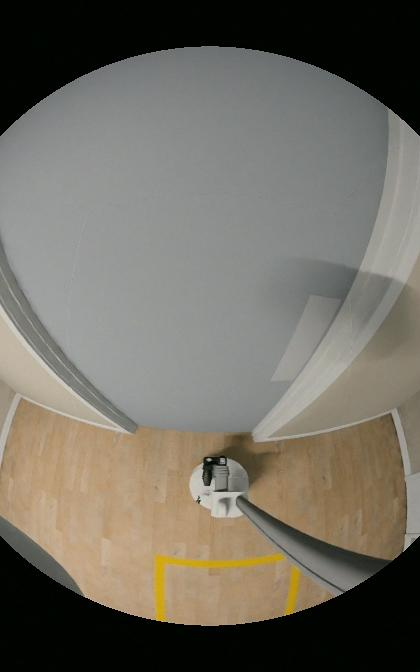

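Scene clock: 86.87 s.
move: r1 moving
r1.base_odometry: x=-1.564 y=+1.024 heading=-2.393
r1.turned_by_wheels: +0.000
r1.turned_by_imu: +0.000
r1.base_tilt: forward=-1.6 right=+1.3
r1.lidar_m: 0.38 0.40 0.58 1.28 2.68 2.57 2.46 2.59 2.22 1.40 0.45 0.41
r1.base_status: translate_m moving
r1.joint_positions: lift_m=+0.124 arm_m=+0.000 wrist_yaw_rad=+3.194 wrist_pitch_rad=+0.002 wrist_roll_rad=+0.000 gripper_m=+0.056
r1.joint_status: not commanded
r1.measured_speeds: translate_m=+0.049 strafe_m=+0.000 rotate_rad=-0.001 lift_m=+0.000 arm_m=+0.000 wrist_yaw_rad=+0.000 wrist_pitch_rad=+0.000 wrist_roll_rad=+0.000
r1.motor_effort: lift_m=+20(20) arm_m=-4(4) wheel_0=+4(7) wheel_1=+2(5) wheel_2=-6(7)
r1.servo_current: wrist_yaw_rad=39(59) wrist_pitch_rad=39(46) wrist_roll_rad=46(65) gripper_m=39(46)
r1.contact_limits: translate_m 1
r1.hand_pose: x=-0.1216 y=+0.0722 z=+0.3019 quat_wxyz=(-0.026, -0.001, +0.000, +1.000) (m; r1's base frame)
r1.wrist_depth_mm: - 135 - - - - - / - 123 147 - - - - / - 121 191 - - - - / 111 136 206 - - - - / 216 - - - - - - / 1025 1205 193 1205 187 1138 1118 / 225 163 707 143 732 759 768
r2: as last shown
r2.base_tilt: forward=-0.7 right=+0.0
r2.lidar_m: 1.46 1.36 2.86 2.41 2.38 1.56 1.31 1.31 1.51 2.34 2.32 2.68
r2.motor_effort: lift_m=+18(18) arm_m=-4(4) wheel_0=-3(3) wheel_1=-2(3) wheel_2=-4(4)
r2.servo_current: wrist_yaw_rad=39(52) wrist_pitch_rad=39(46) wrist_roll_rad=52(52) gripper_m=46(52)
r2.wrist_depth_mm: - - 137 - - - - / - 107 137 - - - - / - 110 138 236 - - - / - 140 165 - - - - / 215 - - - - - - / 213 1182 192 1182 189 1336 1205 / 211 245 878 - - 854 866
pictures: none
No camera images: "cameras" was empty.

Scene clock: 96.63 s.
earlier move: r1 done
r1.base_odometry: x=-2.214 y=+0.420 heading=-2.393
r1.turned_by_wheels: +0.001
r1.turned_by_imu: +0.001
r1.base_tilt: forward=-1.6 right=+1.3
r1.lidar_m: 0.25 0.25 0.25 0.25 0.40 3.47 3.38 0.48 0.59 1.57 2.20 3.00
r1.base_status: done
r1.joint_positions: lift_m=+0.124 arm_m=+0.000 wrist_yaw_rad=+3.196 wrist_pitch_rad=+0.002 wrist_roll_rad=+0.000 gripper_m=+0.056
r1.joint_status: not commanded
r1.measured_speeds: all 0
r1.motor_effort: lift_m=+19(20) arm_m=+4(7) wheel_0=+5(20) wheel_1=+9(15) wheel_2=-6(18)
r1.servo_current: wrist_yaw_rad=39(85) wrist_pitch_rad=46(52) wrist_roll_rad=46(78) gripper_m=46(52)
r1.contact_limits: translate_m 1
r1.hand_pose: x=-0.1219 y=+0.0715 z=+0.3019 quat_wxyz=(-0.027, -0.001, +0.000, +1.000) (m; r1's base frame)
r1.wrist_depth_mm: - 133 132 - - - - / - 116 133 - - - - / - 114 138 - - - - / - 134 184 - - - - / 205 1708 - - - - - / 220 1118 194 1182 187 1138 1098 / 218 574 759 809 788 768 750
r2.base_odometry: x=+0.000 y=+0.000 heading=+3.099
r2.turned_by_wheels: +0.000
r2.turned_by_imu: +0.001
r2.base_tilt: forward=-0.6 right=+0.1
r2.lidar_m: 1.45 1.38 2.89 2.37 2.39 1.59 1.33 1.31 1.52 2.32 2.35 2.68
r2.base_status: not commanded
r2.joint_positions: lift_m=+0.200 arm_m=+0.000 wrist_yaw_rad=+3.211 wrist_pitch_rad=+0.001 wrist_roll_rad=+0.000 gripper_m=+0.056
r2.joint_status: not commanded
r2.measured_speeds: all 0
r2.motor_effort: lift_m=+18(18) arm_m=-4(4) wheel_0=-3(4) wheel_1=-2(3) wheel_2=-4(4)
r2.servo_current: wrist_yaw_rad=46(65) wrist_pitch_rad=39(52) wrist_roll_rad=52(65) gripper_m=52(59)
r2.hand_pose: x=-0.1228 y=+0.0671 z=+0.3779 quat_wxyz=(-0.035, -0.001, +0.000, +0.999) (m; r2's base frame)
r2.wrist_depth_mm: - - 137 - - - - / - 107 137 - - - - / - 110 138 236 - - - / - 140 164 - - - - / 216 - - - - - - / 213 1205 193 1182 190 1308 1182 / 211 244 891 - - 854 878
wait: 9.77 of 10 s (r1 has come to rest)
pictures: r1_head_camera, r1_head_left_camera
Images, in order (width x height): r1_head_camera 420x560, r1_head_left_camera 420x672.

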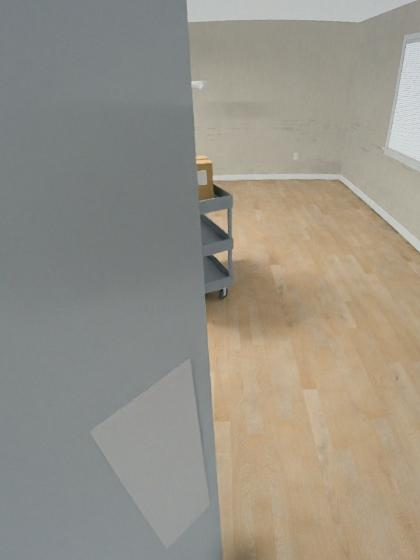

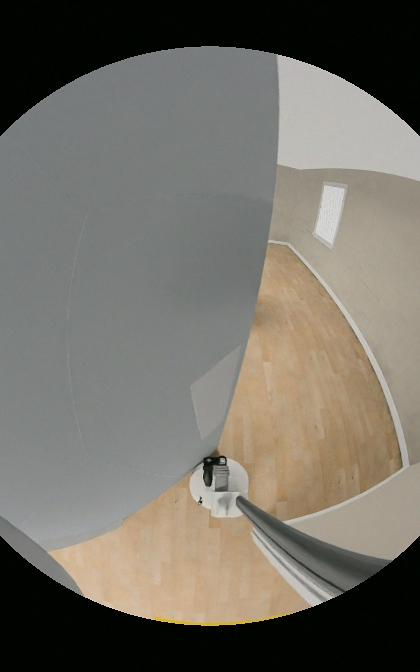

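Request:
{"api": "move", "payload": {
  "r1": {"base":{"translate_m":0.5},"pace":"slow","contact_limits":{"translate_m":1}},
  "blocking": false,
  "cameras": []
}}

Request:
{"api": "wait", "payload": {
  "seconds": 8,
  "cameras": ["r2_head_camera","r1_head_left_camera"]
}}

Scene clock: 116.33 s.
move: r1 moving
r1.base_odometry: x=-2.223 y=+0.412 heading=-2.392
r1.turned_by_wheels: +0.001
r1.turned_by_imu: +0.001
r1.base_tilt: forward=-1.6 right=+1.3
r1.lidar_m: 0.25 0.25 0.26 0.25 0.39 3.48 3.41 0.49 0.60 1.64 2.21 2.98
r1.base_status: translate_m moving
r1.joint_positions: lift_m=+0.124 arm_m=+0.000 wrist_yaw_rad=+3.196 wrist_pitch_rad=+0.002 wrist_roll_rad=+0.000 gripper_m=+0.056
r1.joint_status: not commanded
r1.measured_speeds: translate_m=+0.049 strafe_m=+0.000 rotate_rad=+0.004 lift_m=+0.000 arm_m=+0.000 wrist_yaw_rad=+0.000 wrist_pitch_rad=+0.000 wrist_roll_rad=+0.000
r1.motor_effort: lift_m=+19(19) arm_m=+4(5) wheel_0=+8(9) wheel_1=+11(12) wheel_2=-11(13)
r1.servo_current: wrist_yaw_rad=59(65) wrist_pitch_rad=46(46) wrist_roll_rad=33(65) gripper_m=39(46)
r1.contact_limits: translate_m 1
r1.hand_pose: x=-0.1219 y=+0.0715 z=+0.3019 quat_wxyz=(-0.027, -0.001, +0.000, +1.000) (m; r1's base frame)
r1.wrist_depth_mm: - 132 132 - - - - / - 116 133 - - - - / - 114 138 - - - - / - 134 185 - - - - / 205 1708 - - - - - / 218 1008 194 1182 187 1138 1118 / 216 585 759 798 778 759 759
r2: as last shown
r2.turned_by_imu: +0.000
r2.base_tilt: forward=-0.7 right=+0.1
r2.lidar_m: 1.46 1.38 2.85 2.41 2.36 1.57 1.31 1.32 1.50 2.33 2.32 2.66
r2.motor_effort: lift_m=+18(18) arm_m=-4(4) wheel_0=-3(3) wheel_1=-3(3) wheel_2=-4(4)
r2.servo_current: wrist_yaw_rad=52(52) wrist_pitch_rad=33(46) wrist_roll_rad=46(65) gripper_m=52(59)
r2.wrist_depth_mm: - - 137 - - - - / - 107 137 - - - - / - 110 138 234 - - - / - 140 165 - - - - / 215 - - - - - - / 213 1182 193 1160 190 1336 1182 / 211 244 891 - - 854 866
pictures: none
No camera images: "cameras" was empty.

Scene clock: 122.10 s.
earlier move: r1 done
r1.base_odometry: x=-2.580 y=+0.080 heading=-2.392
r1.turned_by_wheels: +0.000
r1.turned_by_imu: -0.001
r1.base_tilt: forward=-1.6 right=+1.2
r1.lidar_m: 1.40 1.63 2.71 0.28 0.25 0.55 3.98 0.94 1.28 2.12 2.19 2.99
r1.base_status: done
r1.joint_positions: lift_m=+0.124 arm_m=+0.000 wrist_yaw_rad=+3.196 wrist_pitch_rad=+0.002 wrist_roll_rad=+0.000 gripper_m=+0.056
r1.joint_status: not commanded
r1.measured_speeds: all 0
r1.motor_effort: lift_m=+19(20) arm_m=+4(5) wheel_0=-1(9) wheel_1=+9(14) wheel_2=-1(13)
r1.servo_current: wrist_yaw_rad=33(78) wrist_pitch_rad=39(52) wrist_roll_rad=46(72) gripper_m=39(52)
r1.contact_limits: translate_m 1
r1.hand_pose: x=-0.1219 y=+0.0715 z=+0.3019 quat_wxyz=(-0.027, -0.001, +0.000, +1.000) (m; r1's base frame)
r1.wrist_depth_mm: - 133 132 - - - - / - 112 133 - - - - / - 114 138 - - - - / - 135 186 - - - - / 206 - - - - - 1808 / 213 - 190 1182 187 1138 1060 / 218 759 741 798 768 768 741
r2.base_odometry: x=+0.000 y=+0.000 heading=+3.099
r2.turned_by_wheels: +0.000
r2.turned_by_imu: +0.001
r2.base_tilt: forward=-0.7 right=+0.1
r2.lidar_m: 1.43 1.39 2.84 2.39 2.37 1.58 1.30 1.31 1.51 2.34 2.34 2.69
r2.base_status: not commanded
r2.joint_positions: lift_m=+0.200 arm_m=+0.000 wrist_yaw_rad=+3.211 wrist_pitch_rad=+0.001 wrist_roll_rad=+0.000 gripper_m=+0.056
r2.joint_status: not commanded
r2.measured_speeds: all 0
r2.motor_effort: lift_m=+18(18) arm_m=-4(4) wheel_0=-3(4) wheel_1=-2(3) wheel_2=-4(4)
r2.servo_current: wrist_yaw_rad=52(65) wrist_pitch_rad=39(52) wrist_roll_rad=59(65) gripper_m=52(59)
r2.hand_pose: x=-0.1228 y=+0.0671 z=+0.3779 quat_wxyz=(-0.035, -0.001, +0.000, +0.999) (m; r2's base frame)
r2.wrist_depth_mm: - - 137 - - - - / - 107 137 - - - - / - 110 138 235 - - - / - 140 165 - - - - / 216 - - - - - - / 214 1205 193 1182 190 1366 1182 / 211 244 878 - - 854 866
wait: 5.77 of 8 s (r1 has come to rest)
pictures: r1_head_left_camera, r2_head_camera
Images, in order (width x height): r1_head_left_camera 420x672, r2_head_camera 420x560.

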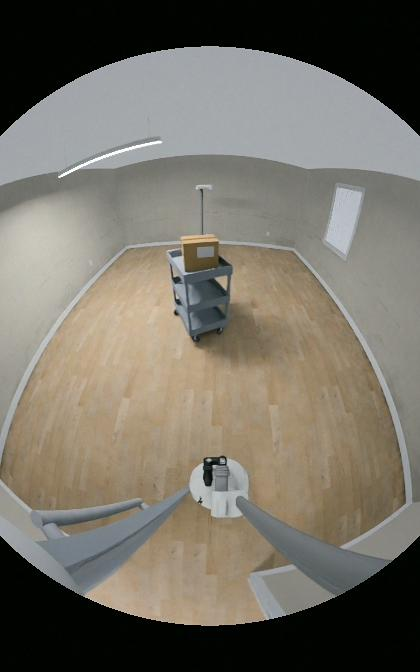

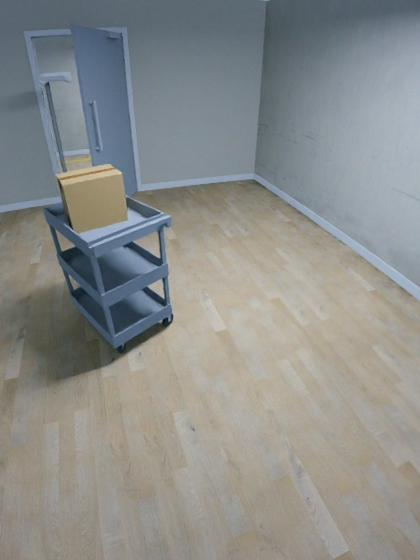

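Request:
{"api": "move", "payload": {
  "r1": {"base":{"strafe_m":0.4},"pace":"slow","contact_limits":{"strafe_m":1}},
  "r2": {"joints":{"lift_m":0.66,"wrist_yaw_rad":0,"wrist_roll_rad":1.57,"wrist_pitch_rad":0,"gripper_m":0.1}},
  "blocking": false,
  "cameras": []
}}

Request:
{"api": "wait", "payload": {
  "seconds": 3,
  "cameras": []
}}

Request:
{"api": "wait", "payload": {
  "seconds": 3,
  "cameras": ["r2_head_camera","r2_head_left_camera","r2_head_right_camera","r1_head_left_camera","r1_head_right_camera"]
}}

Scene clock: 138.93 s.
move: r1 moving; r2 moving
r1.base_odometry: x=-2.571 y=+0.069 heading=-2.393
r1.turned_by_wheels: -0.001
r1.turned_by_imu: -0.001
r1.base_tilt: forward=-1.6 right=+1.3
r1.lidar_m: 1.42 1.63 2.70 0.28 0.25 0.55 3.96 0.93 1.26 2.14 2.19 3.04
r1.base_status: strafe_m moving
r1.joint_positions: lift_m=+0.124 arm_m=+0.000 wrist_yaw_rad=+3.196 wrist_pitch_rad=+0.002 wrist_roll_rad=+0.000 gripper_m=+0.056
r1.joint_status: not commanded
r1.measured_speeds: translate_m=+0.001 strafe_m=+0.056 rotate_rad=-0.006 lift_m=+0.000 arm_m=+0.000 wrist_yaw_rad=+0.000 wrist_pitch_rad=+0.000 wrist_roll_rad=+0.000
r1.motor_effort: lift_m=+19(19) arm_m=+4(5) wheel_0=-16(19) wheel_1=+11(12) wheel_2=+3(3)
r1.servo_current: wrist_yaw_rad=46(78) wrist_pitch_rad=39(46) wrist_roll_rad=52(65) gripper_m=39(46)
r1.contact_limits: strafe_m 1
r1.hand_pose: x=-0.1219 y=+0.0715 z=+0.3019 quat_wxyz=(-0.027, -0.001, +0.000, +1.000) (m; r1's base frame)
r1.wrist_depth_mm: - 133 133 - - - - / - 111 133 - - - - / - 114 139 - - - - / - 134 186 - - - - / 206 - 1983 - - - 1756 / 213 - 191 1182 187 1160 1008 / 217 750 759 798 798 759 759
r2.base_odometry: x=+0.000 y=+0.000 heading=+3.099
r2.turned_by_wheels: +0.000
r2.turned_by_imu: +0.000
r2.base_tilt: forward=-0.7 right=+0.1
r2.lidar_m: 1.44 1.38 2.85 2.37 2.39 1.55 1.30 1.30 1.51 2.33 2.33 2.69
r2.base_status: not commanded
r2.joint_positions: lift_m=+0.238 arm_m=+0.000 wrist_yaw_rad=+2.650 wrist_pitch_rad=+0.001 wrist_roll_rad=+0.588 gripper_m=+0.075
r2.joint_status: lift_m moving; wrist_yaw_rad moving; wrist_pitch_rad moving; wrist_roll_rad moving; gripper_m moving
r2.measured_speeds: translate_m=+0.000 strafe_m=+0.000 rotate_rad=+0.000 lift_m=+0.146 arm_m=+0.000 wrist_yaw_rad=-1.736 wrist_pitch_rad=+0.000 wrist_roll_rad=+1.820
r2.motor_effort: lift_m=+25(25) arm_m=-4(4) wheel_0=-3(4) wheel_1=-2(3) wheel_2=-4(4)
r2.servo_current: wrist_yaw_rad=52(137) wrist_pitch_rad=52(52) wrist_roll_rad=78(104) gripper_m=98(98)
r2.hand_pose: x=-0.0419 y=+0.2133 z=+0.4157 quat_wxyz=(+0.233, +0.070, +0.281, +0.928) (m; r2's base frame)
r2.wrist_depth_mm: - - - - - - - / - - - - - - - / - - - - - - 1808 / - - - - - 1708 1229 / 250 - - - 1708 1138 878 / 228 - 190 1464 189 842 699 / - 128 - - 820 668 585
pictures: none
No camera images: "cameras" was empty.

Scene clock: 141.23 s.
earlier move: r1 moving; r2 done
r1.base_odometry: x=-2.419 y=-0.094 heading=-2.392
r1.turned_by_wheels: +0.001
r1.turned_by_imu: +0.001
r1.base_tilt: forward=-1.6 right=+1.2
r1.lidar_m: 1.38 3.40 2.49 2.44 0.25 0.42 3.96 1.02 1.27 2.37 2.45 3.34
r1.base_status: strafe_m moving
r1.joint_positions: lift_m=+0.124 arm_m=+0.000 wrist_yaw_rad=+3.196 wrist_pitch_rad=+0.002 wrist_roll_rad=+0.000 gripper_m=+0.056
r1.joint_status: not commanded
r1.measured_speeds: translate_m=-0.001 strafe_m=+0.099 rotate_rad=+0.005 lift_m=+0.000 arm_m=+0.000 wrist_yaw_rad=+0.000 wrist_pitch_rad=+0.000 wrist_roll_rad=+0.000
r1.motor_effort: lift_m=+19(20) arm_m=+4(5) wheel_0=-12(20) wheel_1=+9(12) wheel_2=+2(4)
r1.servo_current: wrist_yaw_rad=39(78) wrist_pitch_rad=39(52) wrist_roll_rad=59(72) gripper_m=39(46)
r1.contact_limits: strafe_m 1
r1.hand_pose: x=-0.1219 y=+0.0715 z=+0.3019 quat_wxyz=(-0.027, -0.001, +0.000, +1.000) (m; r1's base frame)
r1.wrist_depth_mm: - 133 133 - - - 334 / - 112 133 - - - 342 / - 114 138 - - - 347 / - 134 185 - - - 317 / 206 1708 - - - 1618 355 / 213 1098 194 1182 188 904 357 / 218 759 759 798 778 554 355
r2.base_odometry: x=+0.000 y=+0.000 heading=+3.099
r2.turned_by_wheels: +0.000
r2.turned_by_imu: +0.000
r2.base_tilt: forward=-0.7 right=+0.1
r2.lidar_m: 1.46 1.41 2.86 2.40 2.37 1.57 1.31 1.29 1.51 2.35 2.34 2.70
r2.base_status: not commanded
r2.joint_positions: lift_m=+0.660 arm_m=+0.000 wrist_yaw_rad=+0.003 wrist_pitch_rad=+0.001 wrist_roll_rad=+1.568 gripper_m=+0.100
r2.joint_status: all done
r2.measured_speeds: all 0
r2.motor_effort: lift_m=+21(26) arm_m=-4(4) wheel_0=-3(4) wheel_1=-2(3) wheel_2=-4(4)
r2.servo_current: wrist_yaw_rad=46(143) wrist_pitch_rad=39(85) wrist_roll_rad=52(104) gripper_m=52(98)
r2.hand_pose: x=+0.4596 y=-0.0866 z=+0.8376 quat_wxyz=(+0.708, +0.706, +0.001, +0.001) (m; r2's base frame)
r2.wrist_depth_mm: - - - - - 1661 1160 / - - - - - 1661 1160 / - - - - - 1661 1160 / - - - - - 1708 1160 / - - - - - 1576 1160 / - - 193 1464 193 1366 1182 / - - - - - - 1160
wait: 2.30 of 3 s (r2 has come to rest)
pictures: none
No camera images: "cameras" was empty.

Scene clock: 143.57 s.
earlier move: r1 done
r1.base_odometry: x=-2.308 y=-0.213 heading=-2.392
r1.turned_by_wheels: +0.000
r1.turned_by_imu: +0.000
r1.base_tilt: forward=-1.5 right=+1.3
r1.lidar_m: 1.38 3.16 2.33 2.29 0.25 0.33 4.01 1.11 1.27 2.52 2.59 1.61
r1.base_status: done
r1.joint_positions: lift_m=+0.124 arm_m=+0.000 wrist_yaw_rad=+3.196 wrist_pitch_rad=+0.002 wrist_roll_rad=+0.000 gripper_m=+0.056
r1.joint_status: not commanded
r1.measured_speeds: all 0
r1.motor_effort: lift_m=+19(20) arm_m=+4(5) wheel_0=-7(20) wheel_1=+5(12) wheel_2=+1(4)
r1.servo_current: wrist_yaw_rad=59(78) wrist_pitch_rad=46(52) wrist_roll_rad=46(72) gripper_m=39(52)
r1.contact_limits: strafe_m 1
r1.hand_pose: x=-0.1219 y=+0.0715 z=+0.3019 quat_wxyz=(-0.027, -0.001, +0.000, +1.000) (m; r1's base frame)
r1.wrist_depth_mm: - 133 133 - - 364 229 / - 111 133 - - 368 232 / - 114 139 - - 373 235 / - 134 185 - - 340 236 / 206 - - - - 382 239 / 220 1205 193 1160 188 340 237 / 218 750 759 798 778 281 -
r2.base_odometry: x=+0.000 y=+0.000 heading=+3.099
r2.turned_by_wheels: +0.000
r2.turned_by_imu: +0.000
r2.base_tilt: forward=-0.7 right=+0.1
r2.lidar_m: 1.42 1.41 2.85 2.37 2.40 1.57 1.31 1.31 1.50 2.34 2.35 2.69
r2.base_status: not commanded
r2.joint_positions: lift_m=+0.660 arm_m=+0.000 wrist_yaw_rad=+0.003 wrist_pitch_rad=+0.001 wrist_roll_rad=+1.568 gripper_m=+0.100
r2.joint_status: all done
r2.measured_speeds: all 0
r2.motor_effort: lift_m=+21(26) arm_m=-4(4) wheel_0=-3(4) wheel_1=-2(3) wheel_2=-4(4)
r2.servo_current: wrist_yaw_rad=52(143) wrist_pitch_rad=39(85) wrist_roll_rad=46(104) gripper_m=52(98)
r2.hand_pose: x=+0.4596 y=-0.0866 z=+0.8376 quat_wxyz=(+0.708, +0.706, +0.001, +0.001) (m; r2's base frame)
r2.wrist_depth_mm: - - - - - 1661 1138 / - - - - - 1661 1160 / - - - - - 1661 1138 / - - - - - 1708 1160 / - - - - - 1576 1182 / - - 193 1430 193 1366 1182 / - - - - - - 1182
wait: 2.33 of 3 s (r1 has come to rest)
pictures: r1_head_left_camera, r1_head_right_camera, r2_head_camera, r2_head_left_camera, r2_head_right_camera
Images, in order (width x height): r1_head_left_camera 420x672, r1_head_right_camera 420x672, r2_head_camera 420x560, r2_head_left_camera 420x672, r2_head_right_camera 420x672.

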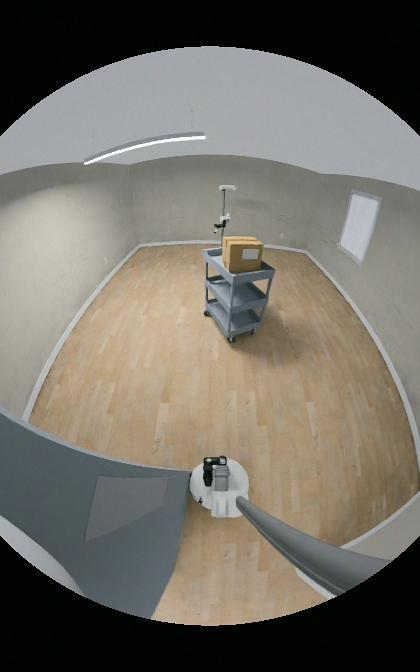

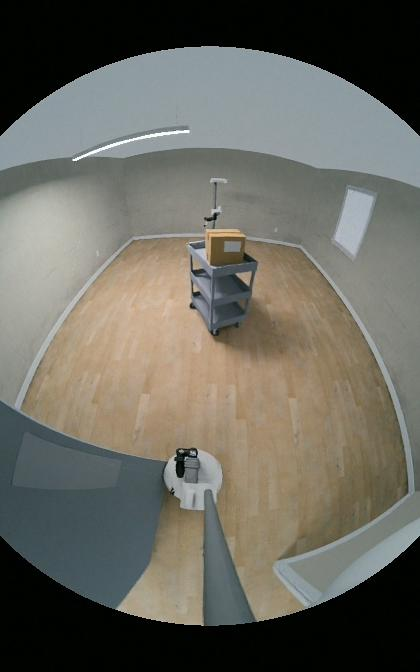

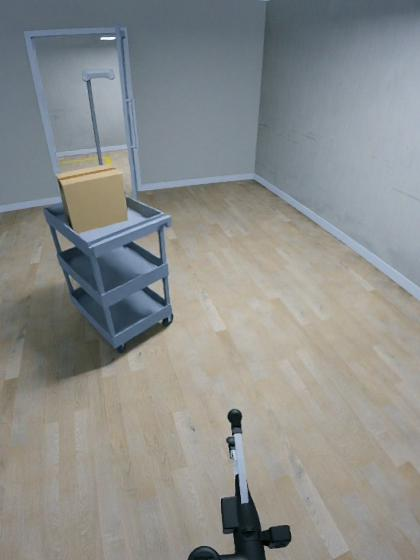

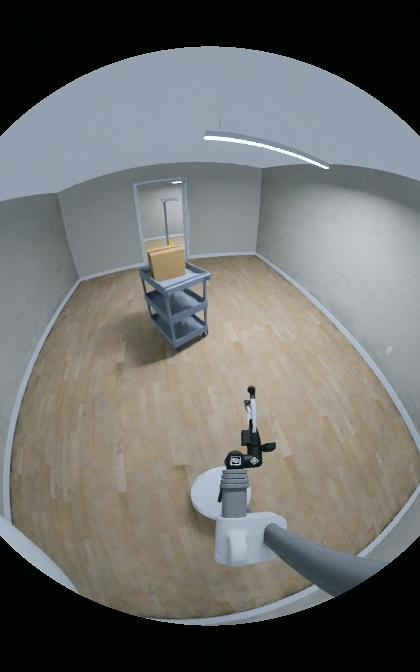

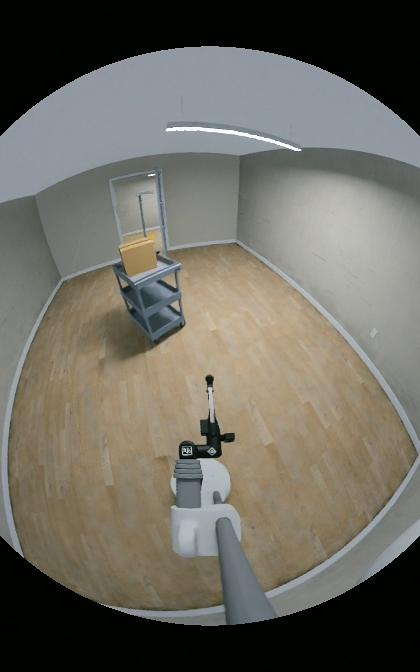

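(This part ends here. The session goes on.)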